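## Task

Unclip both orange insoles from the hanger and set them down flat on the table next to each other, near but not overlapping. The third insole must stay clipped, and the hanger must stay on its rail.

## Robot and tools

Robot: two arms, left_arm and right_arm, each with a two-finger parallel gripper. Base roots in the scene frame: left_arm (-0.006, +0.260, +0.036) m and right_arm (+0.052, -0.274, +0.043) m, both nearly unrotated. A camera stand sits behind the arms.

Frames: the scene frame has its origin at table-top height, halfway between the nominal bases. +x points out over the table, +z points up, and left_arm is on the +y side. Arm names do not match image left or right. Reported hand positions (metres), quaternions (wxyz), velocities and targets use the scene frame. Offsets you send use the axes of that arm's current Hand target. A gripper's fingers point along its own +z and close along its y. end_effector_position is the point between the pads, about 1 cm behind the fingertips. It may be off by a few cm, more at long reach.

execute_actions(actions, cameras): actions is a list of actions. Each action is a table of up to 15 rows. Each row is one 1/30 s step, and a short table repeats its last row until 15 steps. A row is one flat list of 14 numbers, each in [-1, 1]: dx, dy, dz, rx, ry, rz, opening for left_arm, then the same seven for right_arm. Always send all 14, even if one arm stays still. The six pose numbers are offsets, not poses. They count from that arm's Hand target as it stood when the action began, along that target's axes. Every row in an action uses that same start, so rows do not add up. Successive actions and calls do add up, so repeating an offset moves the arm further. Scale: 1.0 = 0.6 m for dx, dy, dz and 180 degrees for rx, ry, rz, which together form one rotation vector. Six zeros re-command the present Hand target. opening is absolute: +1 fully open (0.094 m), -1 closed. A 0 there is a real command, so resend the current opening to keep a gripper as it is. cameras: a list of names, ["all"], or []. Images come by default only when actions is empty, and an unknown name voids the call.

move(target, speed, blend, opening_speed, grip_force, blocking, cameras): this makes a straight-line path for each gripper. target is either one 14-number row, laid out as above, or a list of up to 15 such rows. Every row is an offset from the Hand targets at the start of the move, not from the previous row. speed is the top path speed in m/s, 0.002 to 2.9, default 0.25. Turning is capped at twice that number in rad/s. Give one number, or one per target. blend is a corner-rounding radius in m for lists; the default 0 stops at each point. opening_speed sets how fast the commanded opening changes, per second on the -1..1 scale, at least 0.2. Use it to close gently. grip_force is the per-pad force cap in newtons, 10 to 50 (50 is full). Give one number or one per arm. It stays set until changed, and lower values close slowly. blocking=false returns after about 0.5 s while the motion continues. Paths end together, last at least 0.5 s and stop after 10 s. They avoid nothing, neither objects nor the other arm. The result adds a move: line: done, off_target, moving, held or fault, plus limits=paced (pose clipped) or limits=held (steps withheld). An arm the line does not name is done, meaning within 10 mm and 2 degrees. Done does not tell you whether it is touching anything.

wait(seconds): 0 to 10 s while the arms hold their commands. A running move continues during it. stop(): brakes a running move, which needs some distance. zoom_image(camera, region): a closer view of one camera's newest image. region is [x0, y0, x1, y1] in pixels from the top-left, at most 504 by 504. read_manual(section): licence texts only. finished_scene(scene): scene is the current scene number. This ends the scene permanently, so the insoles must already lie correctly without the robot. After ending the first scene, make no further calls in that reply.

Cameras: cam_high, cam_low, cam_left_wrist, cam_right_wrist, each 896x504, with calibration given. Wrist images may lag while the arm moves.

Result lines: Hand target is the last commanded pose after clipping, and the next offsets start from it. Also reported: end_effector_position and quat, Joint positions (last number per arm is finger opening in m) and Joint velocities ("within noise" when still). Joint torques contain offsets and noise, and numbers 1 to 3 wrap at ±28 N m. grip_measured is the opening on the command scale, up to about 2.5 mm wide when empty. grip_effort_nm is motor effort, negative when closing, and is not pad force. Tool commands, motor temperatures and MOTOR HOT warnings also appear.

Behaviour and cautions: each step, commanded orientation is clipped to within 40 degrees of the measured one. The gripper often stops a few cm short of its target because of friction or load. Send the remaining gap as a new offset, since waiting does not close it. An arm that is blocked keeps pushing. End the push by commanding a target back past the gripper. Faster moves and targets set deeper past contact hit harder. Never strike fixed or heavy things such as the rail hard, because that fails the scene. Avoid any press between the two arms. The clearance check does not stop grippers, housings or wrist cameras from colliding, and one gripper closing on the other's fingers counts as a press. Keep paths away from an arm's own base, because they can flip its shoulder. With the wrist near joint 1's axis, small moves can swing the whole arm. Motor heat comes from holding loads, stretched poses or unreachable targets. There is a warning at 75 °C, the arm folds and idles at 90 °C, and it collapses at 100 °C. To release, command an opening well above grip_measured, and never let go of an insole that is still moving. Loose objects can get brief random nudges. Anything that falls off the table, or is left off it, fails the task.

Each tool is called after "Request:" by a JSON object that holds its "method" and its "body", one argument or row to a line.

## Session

Request:
{"method": "execute_actions", "body": {
  "actions": []
}}

Scene clock: 0.00 s.
left_arm: end_effector_position=(+0.2903, +0.2468, +0.1562) grip_measured=+1.000 grip_effort_nm=n/a end_effector_quat_wxyz=(+0.577, -0.064, +0.804, -0.131) | right_arm: end_effector_position=(+0.3329, -0.3139, +0.0961) grip_measured=+1.000 grip_effort_nm=n/a end_effector_quat_wxyz=(+0.470, +0.052, +0.880, -0.032)
Joint positions: left_arm=[0.079 0.777 0.095 0.369 0.22 -0.233 0.094] | right_arm=[-0.145 0.945 0.114 0.241 -0.031 -0.029 0.094]
Joint velocities: within noise
Joint torques (N m): no reading
Motor temperatures (°C): left_arm=[24 26 35 24 20 22 22] | right_arm=[24 29 34 31 23 22 26]
Heat: left arm: 35 °C; right arm: 34 °C.
Hand target: left_arm +0.2917, +0.2469, +0.1615; +0.582, -0.062, +0.800, -0.130 | right_arm +0.3363, -0.3143, +0.1023; +0.479, +0.051, +0.876, -0.032
Tool commands: left_gripper/opening=+1.0 right_gripper/opening=+1.0
camera_calibration:
cam_left_wrist: T_world_to_cam=[[-0.0131885, -0.964487, 0.2638, 0.209444], [-0.885053, -0.111509, -0.451937, 0.381622], [0.465304, -0.239438, -0.852151, 0.168839], [0, 0, 0, 1]] pos_world=[0.261956, 0.284987, 0.261094]
cam_right_wrist: T_world_to_cam=[[-0.0904794, -0.995814, 0.0129949, -0.277331], [-0.970732, 0.0852707, -0.224516, 0.394407], [0.222468, -0.0329287, -0.974384, 0.125143], [0, 0, 0, 1]] pos_world=[0.32993, -0.30568, 0.214092]

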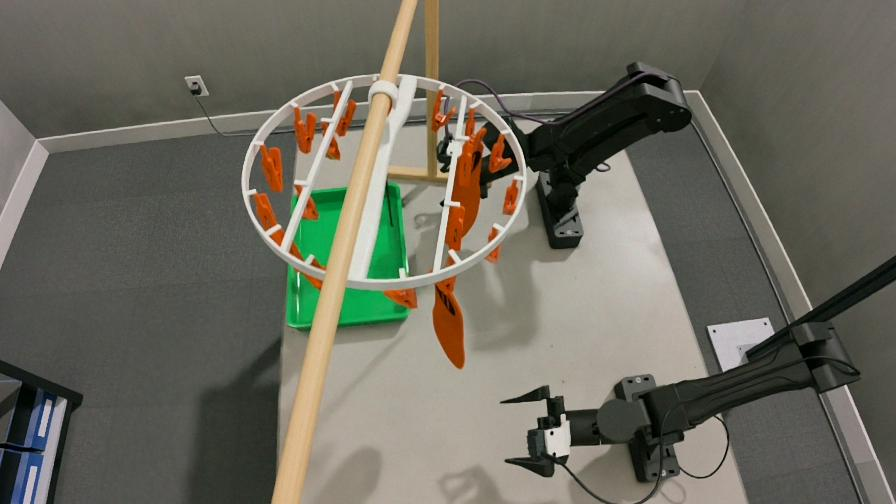

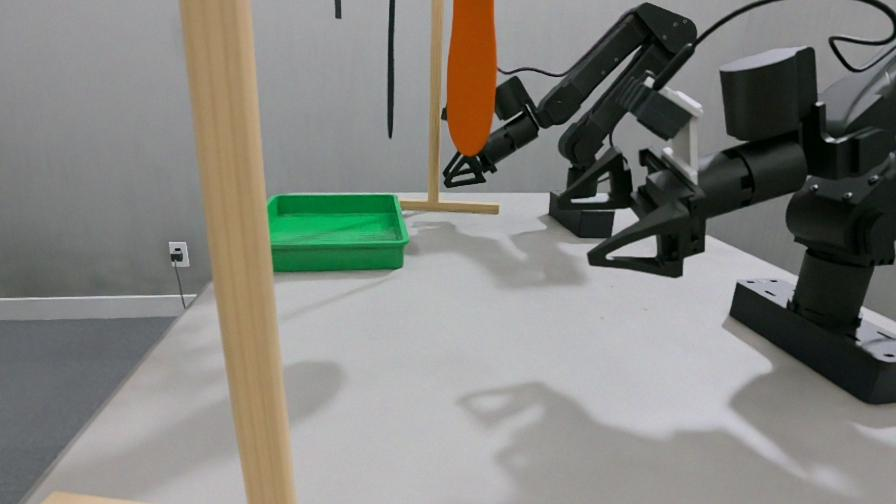

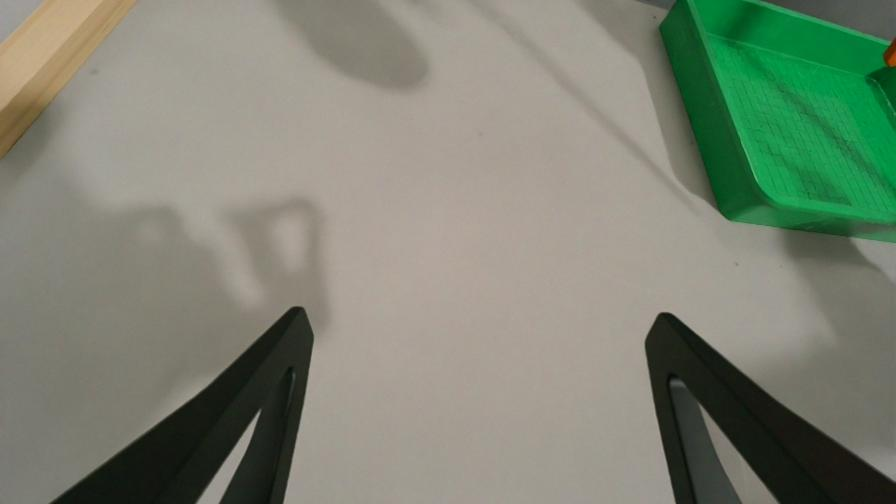

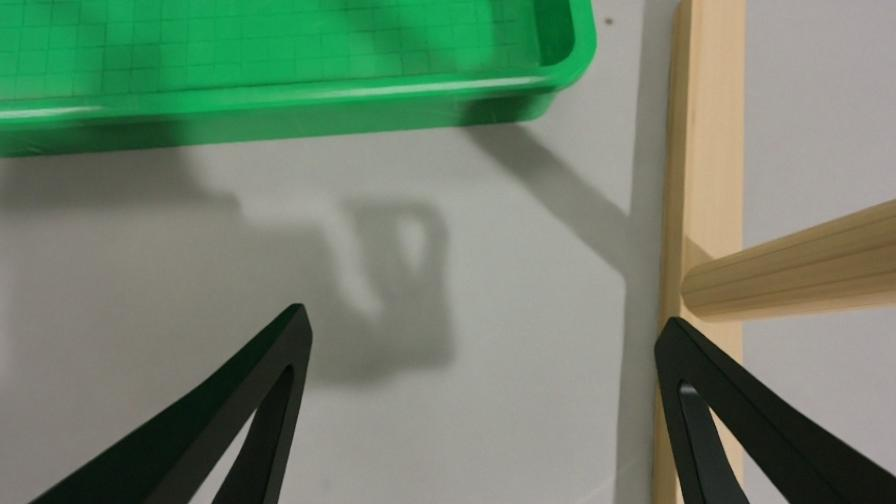

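Request:
{"method": "zoom_image", "body": {
  "camera": "cam_high",
  "region": [370, 100, 570, 390]
}}

Request:
{"method": "zoom_image", "body": {
  "camera": "cam_low",
  "region": [320, 0, 580, 200]
}}

Scaled by 1.738 from the camera's 896x504 image, which has a finer 1280x720 frame.

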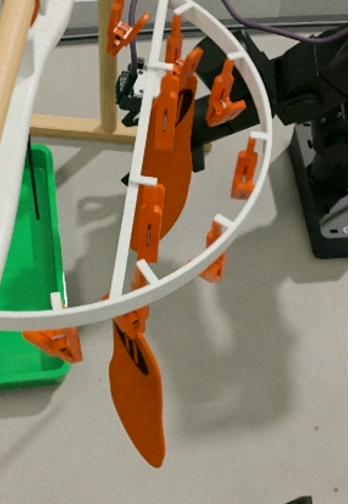

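Scaled by 1.938 from the camera's 896x504 image, which has a finer 1280x720 frame.

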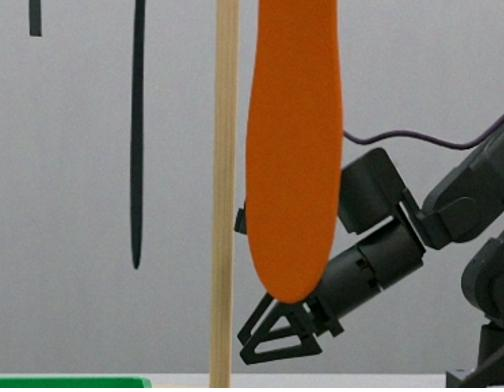

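Request:
{"method": "move", "body": {
  "target": [-0.112,-0.129,-0.153,0.134,-0.074,0.111,1,0,0,0,0,0,0,1],
  "speed": 0.4,
  "grip_force": 50,
  "cameras": ["cam_left_wrist","cam_high"]
}}

Scene clock: 3.60 s.
left_arm: end_effector_position=(+0.2253, +0.2027, +0.2582) grip_measured=+1.000 grip_effort_nm=0.00 end_effector_quat_wxyz=(+0.674, +0.175, +0.691, -0.193) | right_arm: end_effector_position=(+0.3329, -0.3139, +0.0961) grip_measured=+1.000 grip_effort_nm=0.00 end_effector_quat_wxyz=(+0.470, +0.052, +0.880, -0.032)
Joint positions: left_arm=[0.4 0.245 0.182 0.035 0.932 -0.008 0.094] | right_arm=[-0.145 0.945 0.114 0.241 -0.031 -0.029 0.094]
Joint torques (N m): left_arm=[0.53 0.58 9.42 1.82 0.1 0.09] | right_arm=[0.06 -1.25 8.44 1.66 0 0.01]
Heat: left arm: 35 °C; right arm: 34 °C.
Hand target: left_arm +0.2217, +0.2022, +0.2712; +0.684, +0.184, +0.682, -0.184 | right_arm +0.3363, -0.3143, +0.1023; +0.479, +0.051, +0.876, -0.032
Off the commanded pose: left_arm 0.013 m, 2 deg | right_arm 0.007 m, 1 deg.
move: off_target (left_arm)
camera_calibration:
cam_left_wrist: T_world_to_cam=[[-0.465907, -0.884592, 0.0207015, 0.287618], [-0.624306, 0.312057, -0.716144, 0.288931], [0.627035, -0.34658, -0.697646, 0.220833], [0, 0, 0, 1]] pos_world=[0.175915, 0.240798, 0.355025]
Images, in order (width x height): cam_high 896x504, cam_left_wrist 896x504.

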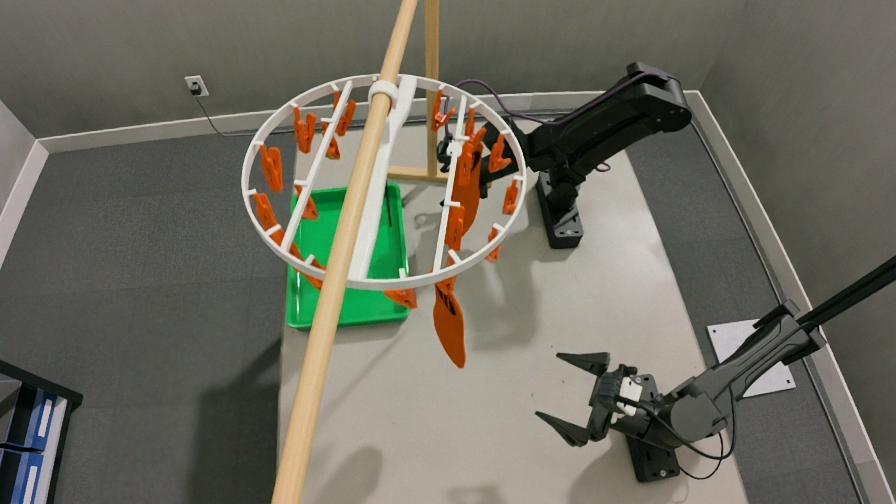

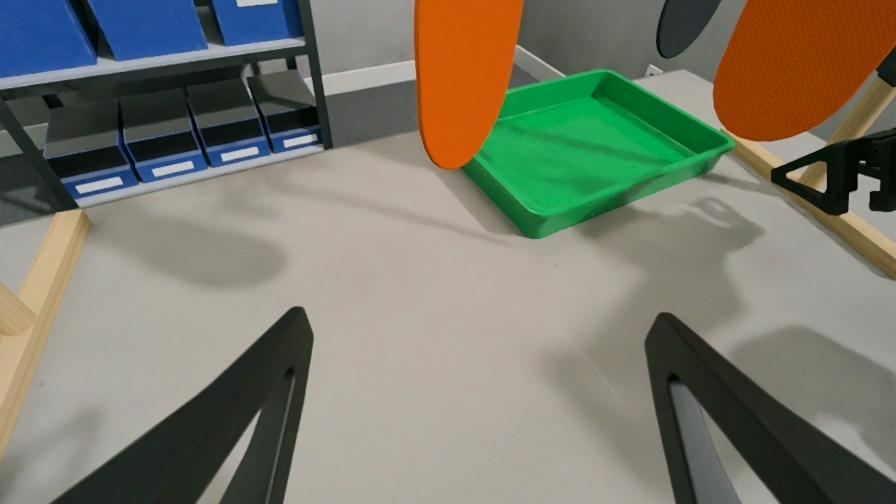

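Request:
{"method": "move", "body": {
  "target": [-0.01,0.09,0.137,0.139,0,0,0.8,0,0,0,0,0,0,1],
  "speed": 0.3,
  "cameras": ["cam_left_wrist","cam_low"]
}}

Scene clock: 6.67 s.
left_arm: end_effector_position=(+0.3196, +0.2099, +0.2784) grip_measured=+0.803 grip_effort_nm=-0.14 end_effector_quat_wxyz=(+0.631, +0.326, +0.627, -0.320) | right_arm: end_effector_position=(+0.3329, -0.3139, +0.0961) grip_measured=+1.000 grip_effort_nm=0.00 end_effector_quat_wxyz=(+0.470, +0.052, +0.880, -0.032)
Joint positions: left_arm=[0.403 1.327 0.531 0.799 1.358 0.007 0.085] | right_arm=[-0.145 0.945 0.114 0.241 -0.031 -0.029 0.094]
Joint torques (N m): left_arm=[-0.64 -2.89 6.5 1.68 0.11 -0.08] | right_arm=[0.06 -1.25 8.43 1.66 0 0.02]
Heat: left arm: 36 °C; right arm: 35 °C.
Hand target: left_arm +0.3199, +0.2075, +0.2776; +0.628, +0.328, +0.626, -0.327 | right_arm +0.3363, -0.3143, +0.1023; +0.479, +0.051, +0.876, -0.032
Off the commanded pose: left_arm 0.002 m, 1 deg | right_arm 0.007 m, 1 deg.
move: done
camera_calibration:
cam_left_wrist: T_world_to_cam=[[-0.788168, -0.615144, -0.0197298, 0.395251], [-0.40937, 0.547914, -0.729525, 0.245503], [0.459573, -0.566912, -0.683669, 0.274137], [0, 0, 0, 1]] pos_world=[0.28604, 0.264034, 0.374318]
Images, in order (width x height): cam_low 896x504, cam_left_wrist 896x504.

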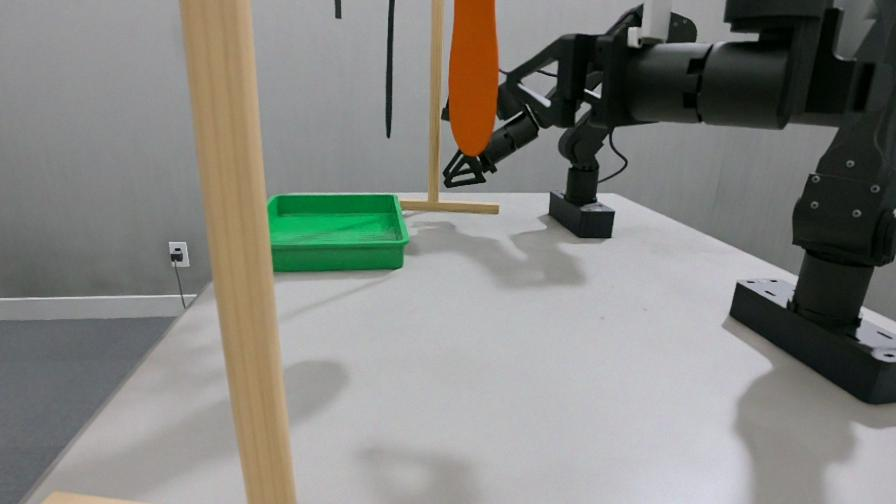

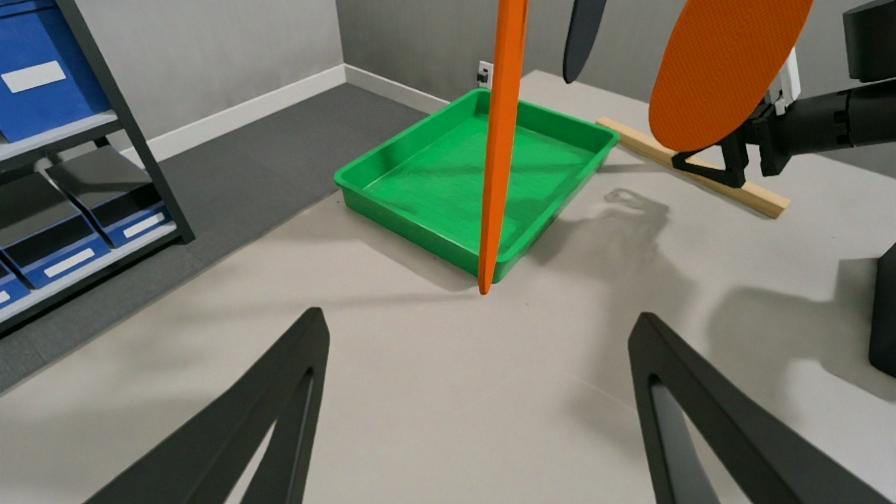

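Request:
{"method": "move", "body": {
  "target": [
    [0.01,0,0.128,0,0,0,0.8,0,0,0,0,0,0,1],
    [0.01,0,0.129,0,0,0,-1,0,0,0,0,0,0,1]
  ],
  "speed": 0.15,
  "opening_speed": 1,
  "cameras": ["cam_left_wrist","cam_high"]
}}

Scene clock: 10.77 s.
left_arm: end_effector_position=(+0.3584, +0.1449, +0.2656) grip_measured=-0.935 grip_effort_nm=-1.02 end_effector_quat_wxyz=(+0.623, +0.326, +0.630, -0.329) | right_arm: end_effector_position=(+0.3329, -0.3139, +0.0961) grip_measured=+1.000 grip_effort_nm=0.00 end_effector_quat_wxyz=(+0.470, +0.052, +0.880, -0.032)
Joint positions: left_arm=[0.116 1.456 0.584 0.857 1.086 0.004 0.003] | right_arm=[-0.145 0.945 0.114 0.241 -0.031 -0.029 0.094]
Joint torques (N m): left_arm=[-0.53 -3.82 8.27 1.9 -0.01 -0.03] | right_arm=[0.08 -1.25 8.44 1.66 0 0.01]
Heat: left arm: 36 °C; right arm: 35 °C.
Hand target: left_arm +0.3641, +0.1440, +0.2716; +0.628, +0.328, +0.626, -0.327 | right_arm +0.3363, -0.3143, +0.1023; +0.479, +0.051, +0.876, -0.032
Off the commanded pose: left_arm 0.008 m, 1 deg | right_arm 0.007 m, 1 deg.
move: done
camera_calibration:
cam_left_wrist: T_world_to_cam=[[-0.797156, -0.603773, -0.000530993, 0.382105], [-0.416377, 0.550376, -0.723683, 0.288304], [0.437232, -0.576667, -0.690132, 0.22181], [0, 0, 0, 1]] pos_world=[0.327658, 0.19994, 0.361922]
Images, in order (width x height): cam_high 896x504, cam_left_wrist 896x504.

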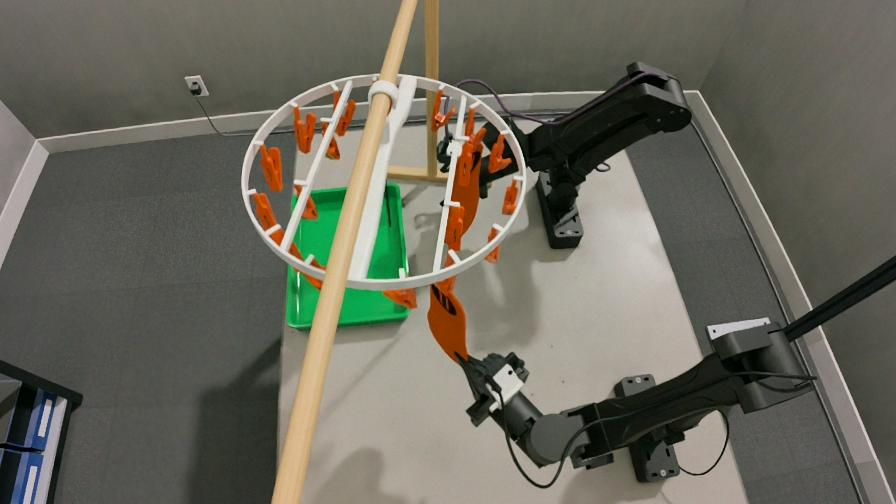

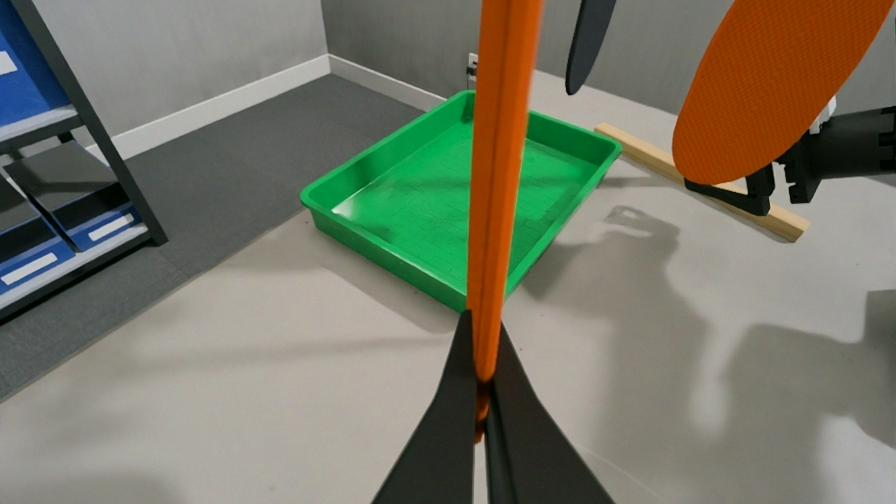

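Request:
{"method": "move", "body": {
  "target": [0.24,0,-0.06,0,0,0,-1,0,0,0,0,0,0,1],
  "speed": 0.13,
  "cameras": ["cam_low","cam_high"]
}}

Scene clock: 12.97 s.
left_arm: end_effector_position=(+0.3460, +0.1730, +0.1316) grip_measured=-0.935 grip_effort_nm=-1.03 end_effector_quat_wxyz=(+0.621, +0.333, +0.632, -0.322) | right_arm: end_effector_position=(+0.3329, -0.3139, +0.0961) grip_measured=+1.000 grip_effort_nm=0.00 end_effector_quat_wxyz=(+0.470, +0.052, +0.880, -0.032)
Joint positions: left_arm=[0.231 2.058 0.418 1.581 1.201 0.062 0.003] | right_arm=[-0.145 0.945 0.114 0.241 -0.031 -0.029 0.094]
Joint torques (N m): left_arm=[0.4 -5.42 2.18 1.81 0.19 0.06] | right_arm=[0.06 -1.25 8.44 1.64 0 0.01]
Heat: left arm: 36 °C; right arm: 35 °C.
Hand target: left_arm +0.3440, +0.1737, +0.1275; +0.628, +0.328, +0.626, -0.327 | right_arm +0.3363, -0.3143, +0.1023; +0.479, +0.051, +0.876, -0.032
Off the commanded pose: left_arm 0.005 m, 1 deg | right_arm 0.007 m, 1 deg.
joint sent to its limit (left arm) — joint 4 (wrist pitch), upper limit. The joint targets still meet the commanded pose.
move: done
Images, in order (width x height): cam_high 896x504, cam_low 896x504.

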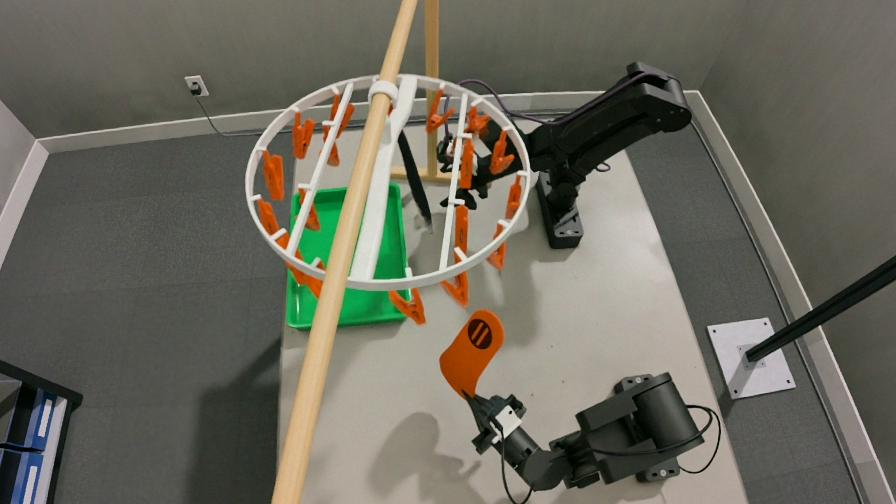

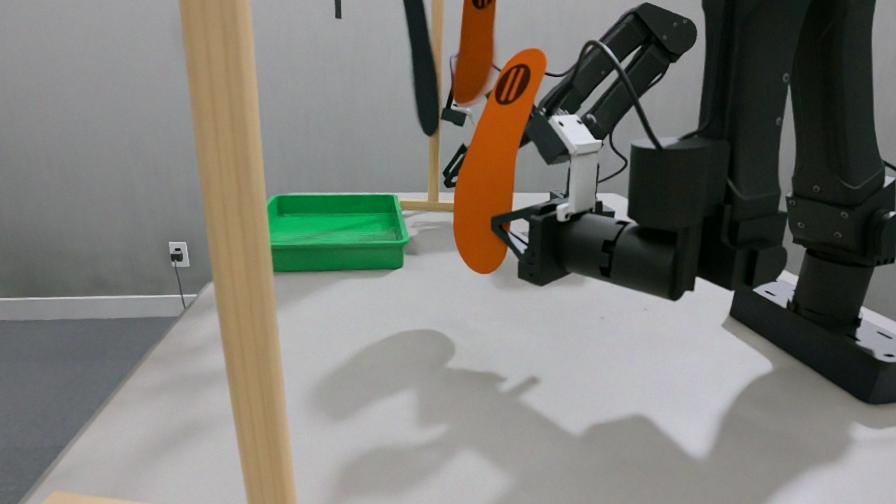

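Request:
{"method": "move", "body": {
  "target": [
    [-0.07,0.152,0.033,0.023,0.192,0.461,-1,0,0,0,0,0,0,1],
    [0.13,0.216,0.058,0.023,0.192,0.461,-1,0,0,0,0,0,0,1]
  ],
  "blend": [0.02,0],
  "speed": [0.25,0.15],
  "cameras": ["cam_low","cam_high"]
}}

Scene clock: 20.10 s.
left_arm: end_effector_position=(+0.4673, +0.2183, +0.0528) grip_measured=-0.935 grip_effort_nm=-1.03 end_effector_quat_wxyz=(+0.474, +0.751, +0.386, +0.251) | right_arm: end_effector_position=(+0.3329, -0.3139, +0.0961) grip_measured=+1.000 grip_effort_nm=0.00 end_effector_quat_wxyz=(+0.470, +0.052, +0.880, -0.032)
Joint positions: left_arm=[0.142 2.098 0.836 0.688 0.671 1.965 0.003] | right_arm=[-0.145 0.945 0.114 0.241 -0.031 -0.029 0.094]
Joint torques (N m): left_arm=[0.32 -7.13 5.9 1.9 0.27 -0.03] | right_arm=[0.08 -1.25 8.43 1.66 0 0.01]
Heat: left arm: 36 °C; right arm: 35 °C.
Hand target: left_arm +0.4704, +0.2192, +0.0500; +0.476, +0.749, +0.389, +0.247 | right_arm +0.3363, -0.3143, +0.1023; +0.479, +0.051, +0.876, -0.032
Off the commanded pose: left_arm 0.004 m, 1 deg | right_arm 0.007 m, 1 deg.
move: done
Images, in order (width x height): cam_high 896x504, cam_low 896x504.

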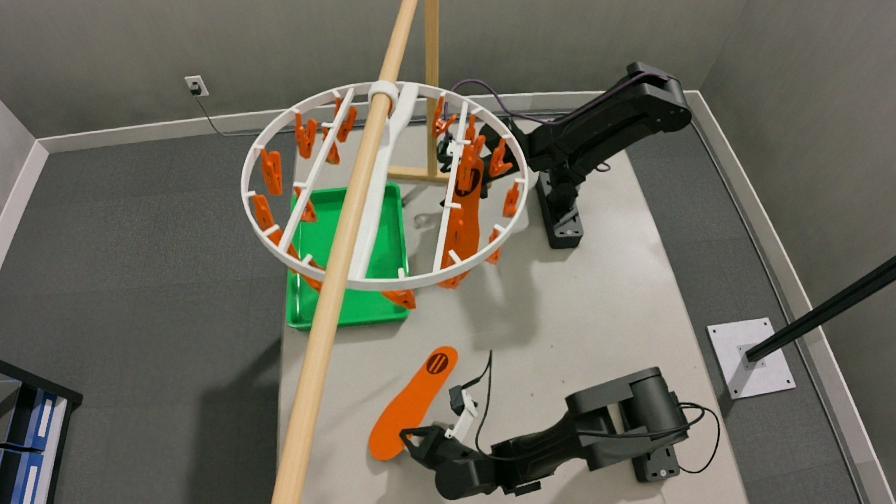

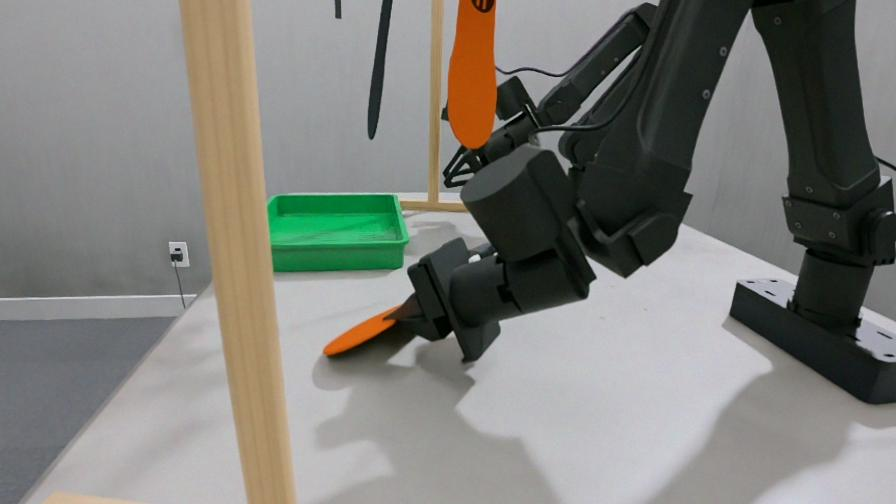

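Lower to the press height as before, open, retreat.

Request:
{"method": "move", "body": {
  "target": [
    [0,-0.049,0.0228,0,0,0,-1,0,0,0,0,0,0,1],
    [0,-0.041,0.019,0,0,0,-0.6,0,0,0,0,0,0,1],
    [0,-0.041,-0.137,0,0,0,-0.6,0,0,0,0,0,0,1]
  ],
  "speed": [0.06,0.06,0.1],
  "opening_speed": 0.5,
  "cameras": ["cam_low","cam_high"]
}}

Scene clock: 24.17 s.
left_arm: end_effector_position=(+0.4061, +0.2703, +0.0579) grip_measured=-0.603 grip_effort_nm=0.15 end_effector_quat_wxyz=(+0.474, +0.743, +0.397, +0.256) | right_arm: end_effector_position=(+0.3329, -0.3139, +0.0961) grip_measured=+1.000 grip_effort_nm=0.00 end_effector_quat_wxyz=(+0.470, +0.052, +0.880, -0.032)
Joint positions: left_arm=[0.342 1.958 0.636 0.662 0.818 2.091 0.019] | right_arm=[-0.145 0.945 0.114 0.241 -0.031 -0.029 0.094]
Joint torques (N m): left_arm=[0.34 -9.36 3.26 1.54 0.42 0.01] | right_arm=[0.06 -1.26 8.43 1.66 0 0.02]
Heat: left arm: 36 °C; right arm: 35 °C.
Hand target: left_arm +0.4011, +0.2680, +0.0626; +0.476, +0.749, +0.389, +0.247 | right_arm +0.3363, -0.3143, +0.1023; +0.479, +0.051, +0.876, -0.032
Off the commanded pose: left_arm 0.007 m, 2 deg | right_arm 0.007 m, 1 deg.
joint sent to its limit (left arm) — joint 6 (wrist roll), upper limit. The joint targets still meet the commanded pose.
move: done
Images, in order (width x height): cam_high 896x504, cam_low 896x504.

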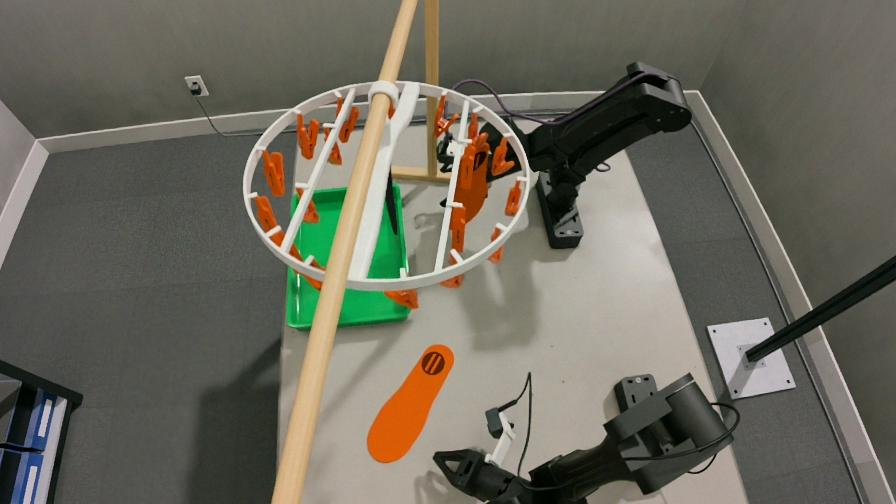

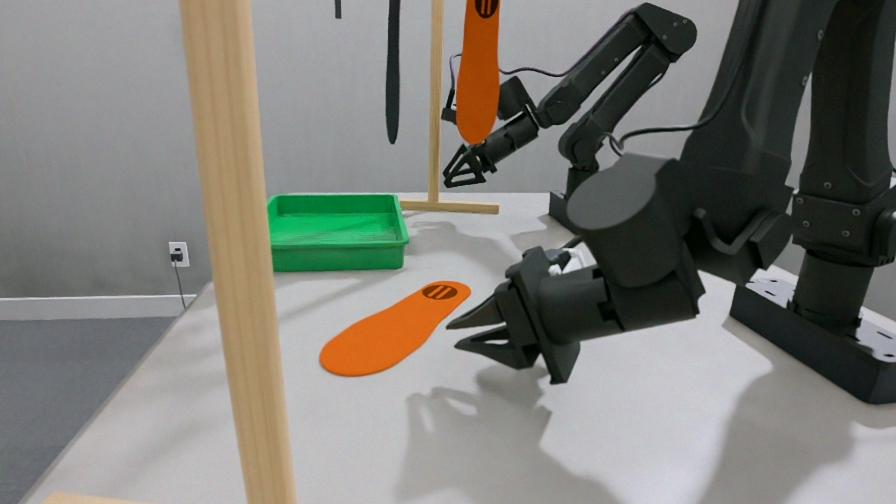

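Request:
{"method": "move", "body": {
  "target": [
    [-0.161,0.169,-0.179,-0.12,0.03,-0.22,-0.6,0,0,0,0,0,0,1],
    [-0.643,0.36,-0.066,-0.281,0.0686,-0.519,1,0,0,0,0,0,0,1]
  ],
  "blend": [0.04,0],
  "speed": 0.4,
  "cameras": ["cam_high","cam_low","cam_left_wrist"]
}}

Scene clock: 29.87 s.
left_arm: end_effector_position=(+0.2235, -0.0757, +0.2714) grip_measured=+0.997 grip_effort_nm=0.15 end_effector_quat_wxyz=(+0.708, -0.025, +0.705, +0.031) | right_arm: end_effector_position=(+0.3329, -0.3139, +0.0961) grip_measured=+1.000 grip_effort_nm=0.00 end_effector_quat_wxyz=(+0.470, +0.052, +0.880, -0.032)
Joint positions: left_arm=[-1.439 1.789 0.932 0.916 -1.511 0.068 0.094] | right_arm=[-0.145 0.945 0.114 0.241 -0.031 -0.029 0.094]
Joint torques (N m): left_arm=[-0.02 -6.86 8.03 1.34 -0.03 -0.06] | right_arm=[0.08 -1.25 8.44 1.66 0 0.01]
Heat: left arm: 36 °C; right arm: 35 °C.
Hand target: left_arm +0.2244, -0.0794, +0.2752; +0.705, -0.031, +0.708, +0.030 | right_arm +0.3363, -0.3143, +0.1023; +0.479, +0.051, +0.876, -0.032
Off the commanded pose: left_arm 0.005 m, 1 deg | right_arm 0.007 m, 1 deg.
move: done
camera_calibration:
cam_left_wrist: T_world_to_cam=[[0.119156, -0.992708, -0.0182359, -0.0880314], [-0.678545, -0.0680108, -0.731404, 0.371674], [0.72483, 0.0995251, -0.681701, 0.142262], [0, 0, 0, 1]] pos_world=[0.159572, -0.0762702, 0.367218]
Images, in order (width x height): cam_high 896x504, cam_low 896x504, cam_left_wrist 896x504.

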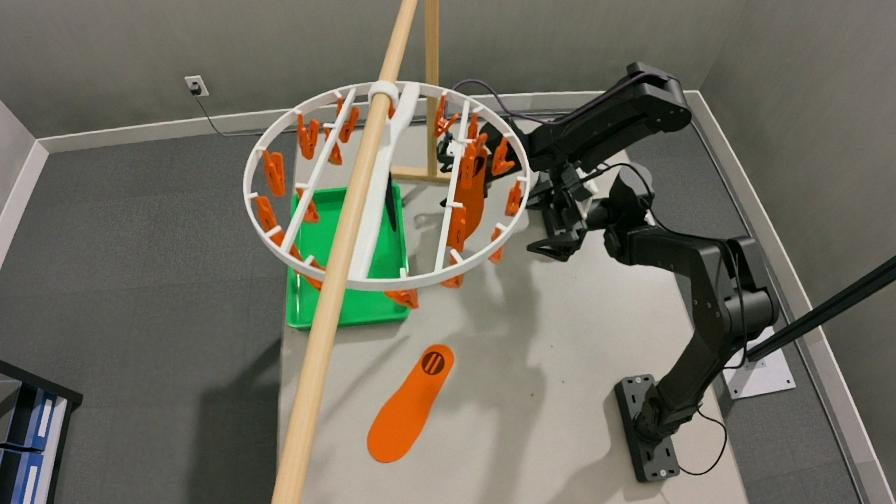

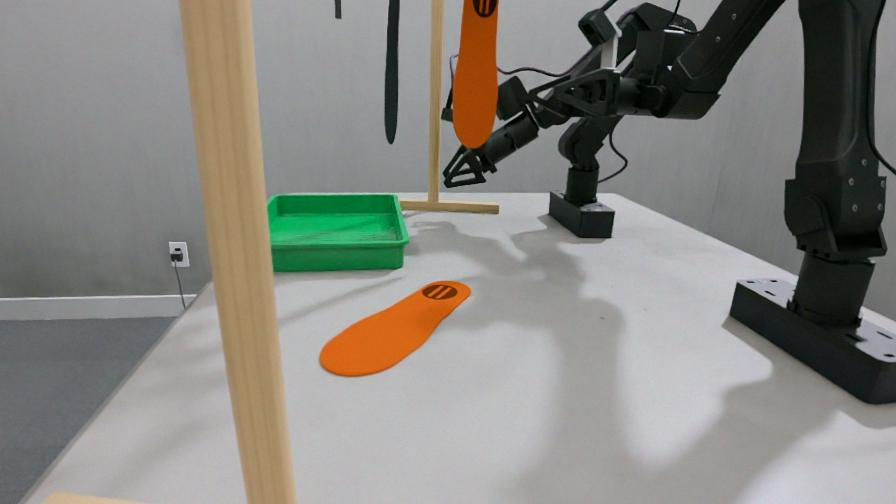

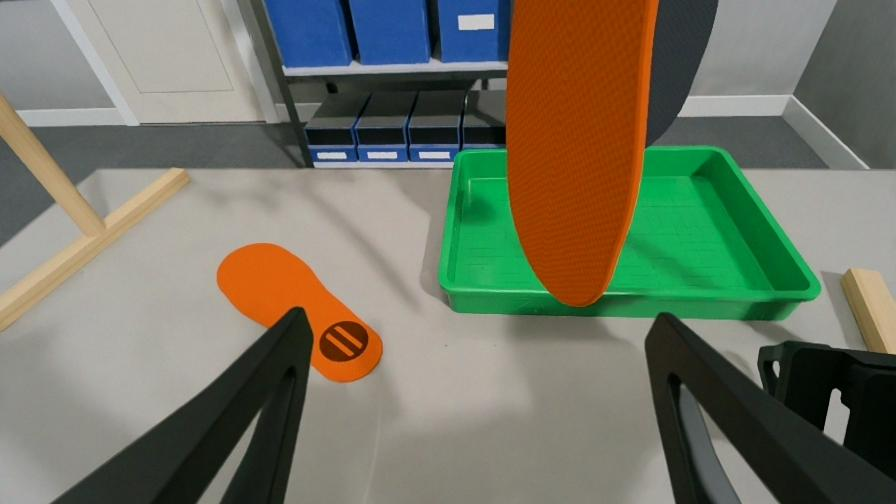

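Request:
{"method": "move", "body": {
  "target": [
    [0.005,-0.045,0.04,0,0,0,1,0,0,0,0,0,0,1],
    [0.005,-0.06,0.114,0,0,0,1,0,0,0,0,0,0,1]
  ],
  "blend": [0.01,0],
  "speed": 0.12,
  "cameras": ["cam_low","cam_left_wrist"]
}}

Scene clock: 32.27 s.
left_arm: end_effector_position=(+0.2937, -0.1027, +0.2742) grip_measured=+0.997 grip_effort_nm=0.15 end_effector_quat_wxyz=(+0.707, -0.034, +0.706, +0.030) | right_arm: end_effector_position=(+0.3329, -0.3139, +0.0961) grip_measured=+1.000 grip_effort_nm=0.00 end_effector_quat_wxyz=(+0.470, +0.052, +0.880, -0.032)
Joint positions: left_arm=[-1.273 1.919 1.143 0.778 -1.357 -0.004 0.094] | right_arm=[-0.145 0.945 0.114 0.241 -0.031 -0.029 0.094]
Joint torques (N m): left_arm=[-0.05 -7.2 8.1 1.5 0.04 -0.07] | right_arm=[0.06 -1.25 8.43 1.66 0 0.01]
Heat: left arm: 36 °C; right arm: 35 °C.
Hand target: left_arm +0.2957, -0.1094, +0.2720; +0.705, -0.031, +0.708, +0.030 | right_arm +0.3363, -0.3143, +0.1023; +0.479, +0.051, +0.876, -0.032
Off the commanded pose: left_arm 0.007 m, 0 deg | right_arm 0.007 m, 1 deg.
move: done
camera_calibration:
cam_left_wrist: T_world_to_cam=[[0.131115, -0.99136, -0.0038102, -0.1305], [-0.679072, -0.087011, -0.728896, 0.416949], [0.722267, 0.0981566, -0.684613, 0.0974347], [0, 0, 0, 1]] pos_world=[0.229875, -0.102657, 0.370121]
Images, in order (width x height): cam_low 896x504, cam_left_wrist 896x504.

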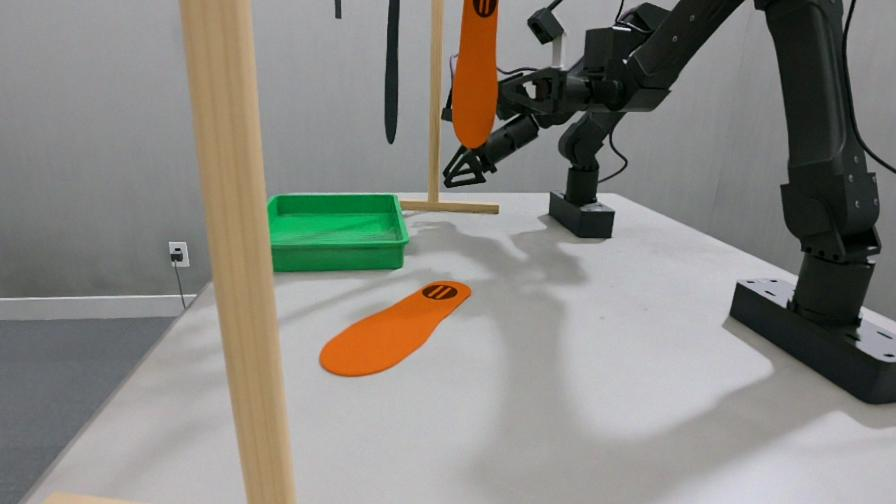

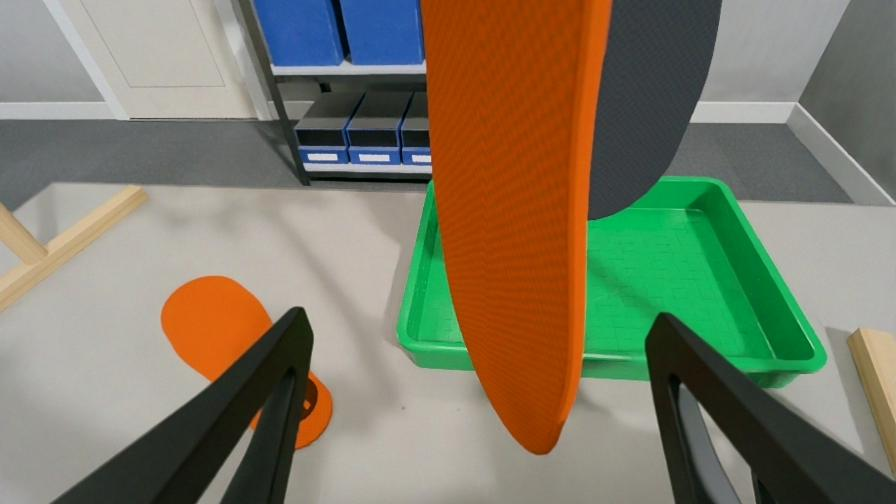

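Request:
{"method": "move", "body": {
  "target": [
    [0,-0.01,0.052,-0.015,0,0,1,0,0,0,0,0,0,1],
    [0,-0.01,0.053,-0.015,0,0,-1,0,0,0,0,0,0,1]
  ],
  "speed": 0.1,
  "opening_speed": 0.8,
  "cameras": ["cam_low","cam_left_wrist"]
}}

Scene clock: 36.53 s.
left_arm: end_effector_position=(+0.3241, -0.1073, +0.2745) grip_measured=-0.934 grip_effort_nm=-1.01 end_effector_quat_wxyz=(+0.706, -0.049, +0.705, +0.045) | right_arm: end_effector_position=(+0.3329, -0.3139, +0.0961) grip_measured=+1.000 grip_effort_nm=0.00 end_effector_quat_wxyz=(+0.470, +0.052, +0.880, -0.032)
Joint positions: left_arm=[-1.21 1.991 1.249 0.742 -1.337 -0.006 0.003] | right_arm=[-0.145 0.945 0.114 0.241 -0.031 -0.029 0.094]
Joint torques (N m): left_arm=[0.16 -7.8 8.43 1.49 0.06 -0.02] | right_arm=[0.08 -1.26 8.44 1.66 0 0.01]
Heat: left arm: 37 °C; right arm: 35 °C.
Hand target: left_arm +0.3279, -0.1127, +0.2719; +0.704, -0.047, +0.707, +0.046 | right_arm +0.3363, -0.3143, +0.1023; +0.479, +0.051, +0.876, -0.032
Off the commanded pose: left_arm 0.007 m, 0 deg | right_arm 0.007 m, 1 deg.
move: done
camera_calibration:
cam_left_wrist: T_world_to_cam=[[0.173325, -0.984859, -0.0033137, -0.152213], [-0.674909, -0.116325, -0.728674, 0.432927], [0.717256, 0.128534, -0.684852, 0.0809844], [0, 0, 0, 1]] pos_world=[0.260482, -0.109957, 0.370421]
Images, in order (width x height): cam_low 896x504, cam_left_wrist 896x504.

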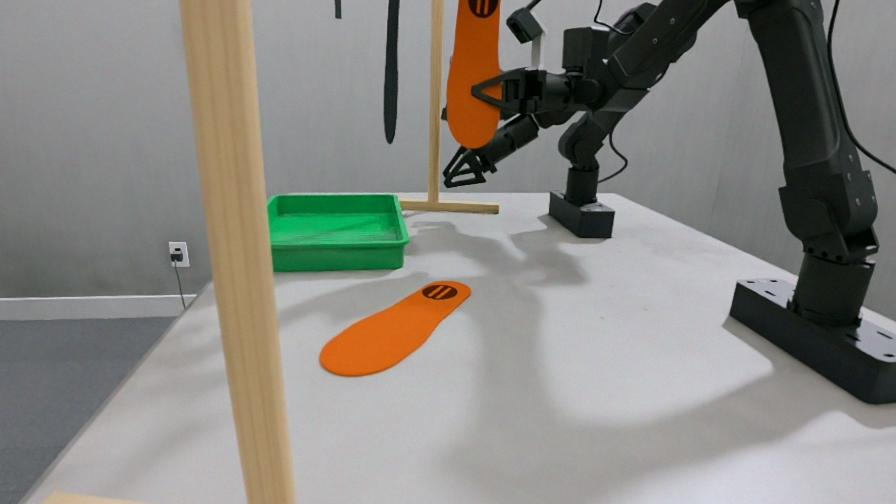

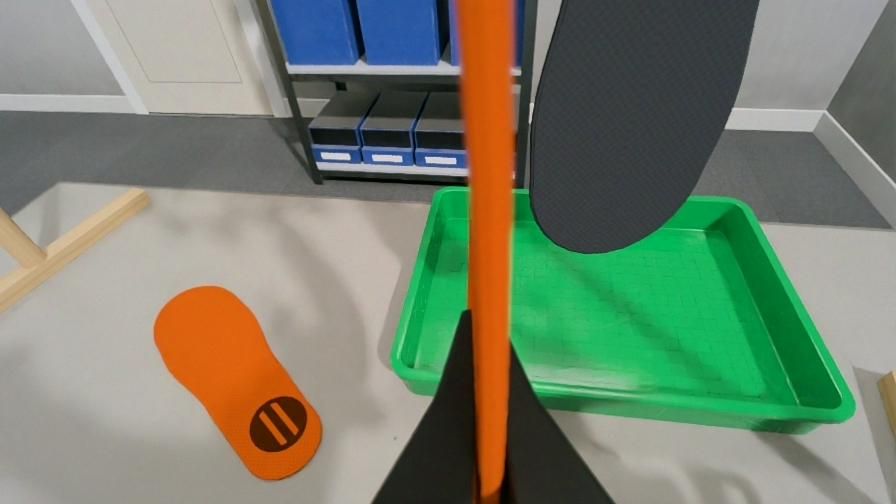

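Request:
{"method": "move", "body": {
  "target": [0.22,0.03,-0.04,0,0,0,-1,0,0,0,0,0,0,1],
  "speed": 0.13,
  "cameras": ["cam_high","cam_low"]
}}

Scene clock: 38.93 s.
left_arm: end_effector_position=(+0.3036, -0.0996, +0.1515) grip_measured=-0.934 grip_effort_nm=-1.03 end_effector_quat_wxyz=(+0.707, -0.058, +0.704, +0.034) | right_arm: end_effector_position=(+0.3329, -0.3139, +0.0961) grip_measured=+1.000 grip_effort_nm=0.00 end_effector_quat_wxyz=(+0.470, +0.052, +0.880, -0.032)
Joint positions: left_arm=[-1.25 2.266 1.067 1.204 -1.373 -0.03 0.003] | right_arm=[-0.145 0.945 0.114 0.241 -0.031 -0.029 0.094]
Joint torques (N m): left_arm=[-0.46 -8.08 4.1 1.58 -0.08 0.1] | right_arm=[0.06 -1.26 8.43 1.66 0 0.01]
Heat: left arm: 37 °C; right arm: 35 °C.
Hand target: left_arm +0.3012, -0.0983, +0.1400; +0.704, -0.047, +0.707, +0.046 | right_arm +0.3363, -0.3143, +0.1023; +0.479, +0.051, +0.876, -0.032
Off the commanded pose: left_arm 0.012 m, 2 deg | right_arm 0.007 m, 1 deg.
move: off_target (left_arm)
Images, in order (width x height): cam_high 896x504, cam_low 896x504.

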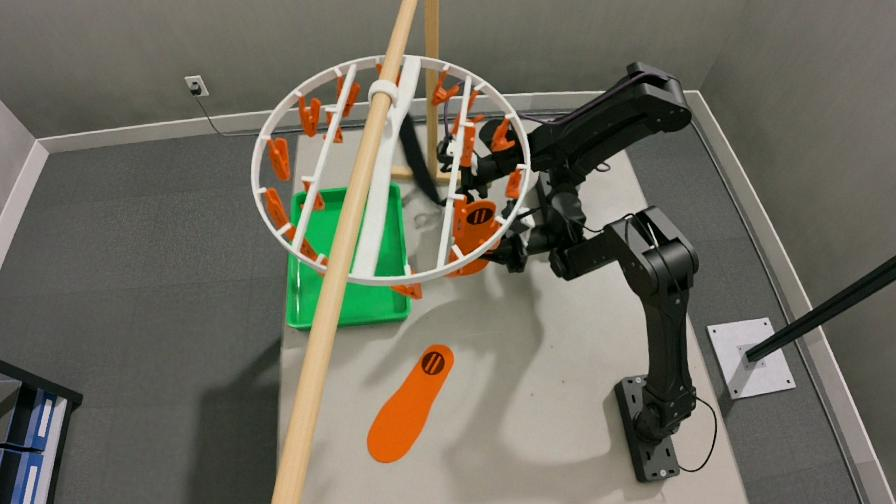

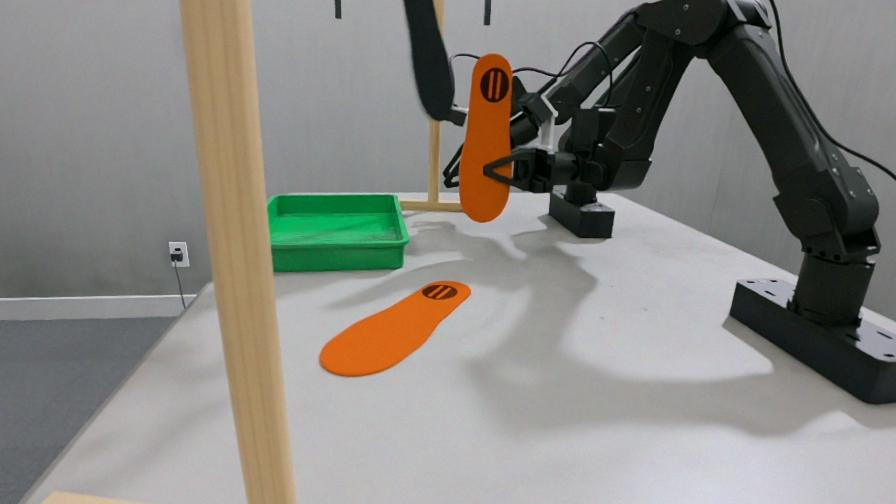

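Request:
{"method": "move", "body": {
  "target": [
    [-0.017,0.32,0.091,0.08,-0.004,0.18,-1,0,0,0,0,0,0,1],
    [0.067,0.585,0.152,0.227,-0.012,0.515,-1,0,0,0,0,0,0,1]
  ],
  "blend": [0.05,0],
  "speed": 0.35,
  "cameras": ["cam_high","cam_low"]
}}

Scene clock: 44.50 s.
left_arm: end_effector_position=(+0.3402, +0.2611, +0.0887) grip_measured=-0.934 grip_effort_nm=-1.03 end_effector_quat_wxyz=(+0.432, +0.693, +0.491, +0.303) | right_arm: end_effector_position=(+0.3329, -0.3139, +0.0961) grip_measured=+1.000 grip_effort_nm=0.00 end_effector_quat_wxyz=(+0.470, +0.052, +0.880, -0.032)
Joint positions: left_arm=[0.268 1.524 0.274 0.705 0.546 1.87 0.003] | right_arm=[-0.145 0.945 0.114 0.241 -0.031 -0.029 0.094]
Joint torques (N m): left_arm=[0.39 -5.7 6.11 1.76 0.3 -0.01] | right_arm=[0.06 -1.26 8.42 1.66 0 0.01]
Heat: left arm: 36 °C; right arm: 35 °C.
Hand target: left_arm +0.3451, +0.2617, +0.0989; +0.440, +0.691, +0.484, +0.308 | right_arm +0.3363, -0.3143, +0.1023; +0.479, +0.051, +0.876, -0.032
Off the commanded pose: left_arm 0.011 m, 1 deg | right_arm 0.007 m, 1 deg.
move: off_target (left_arm)
Images, in order (width x height): cam_high 896x504, cam_low 896x504.

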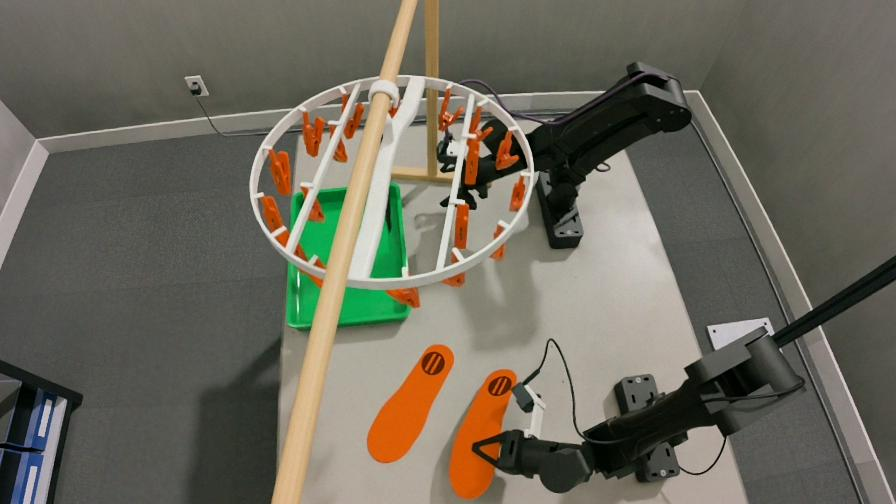

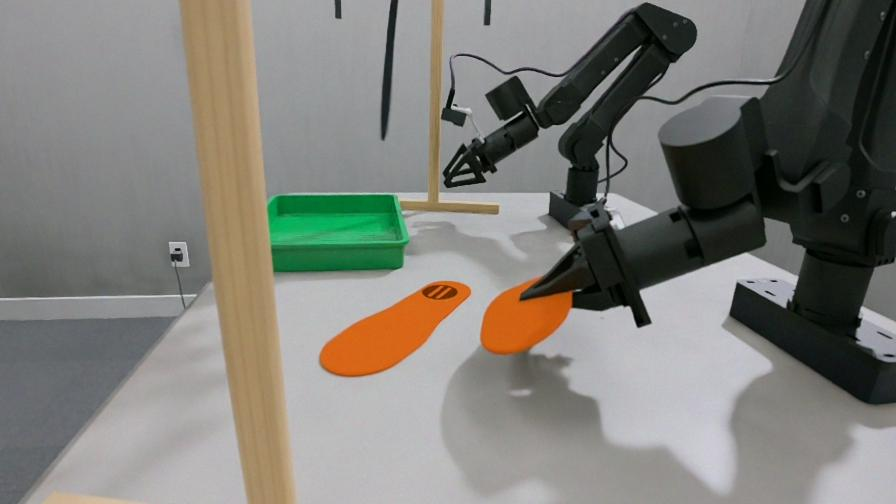

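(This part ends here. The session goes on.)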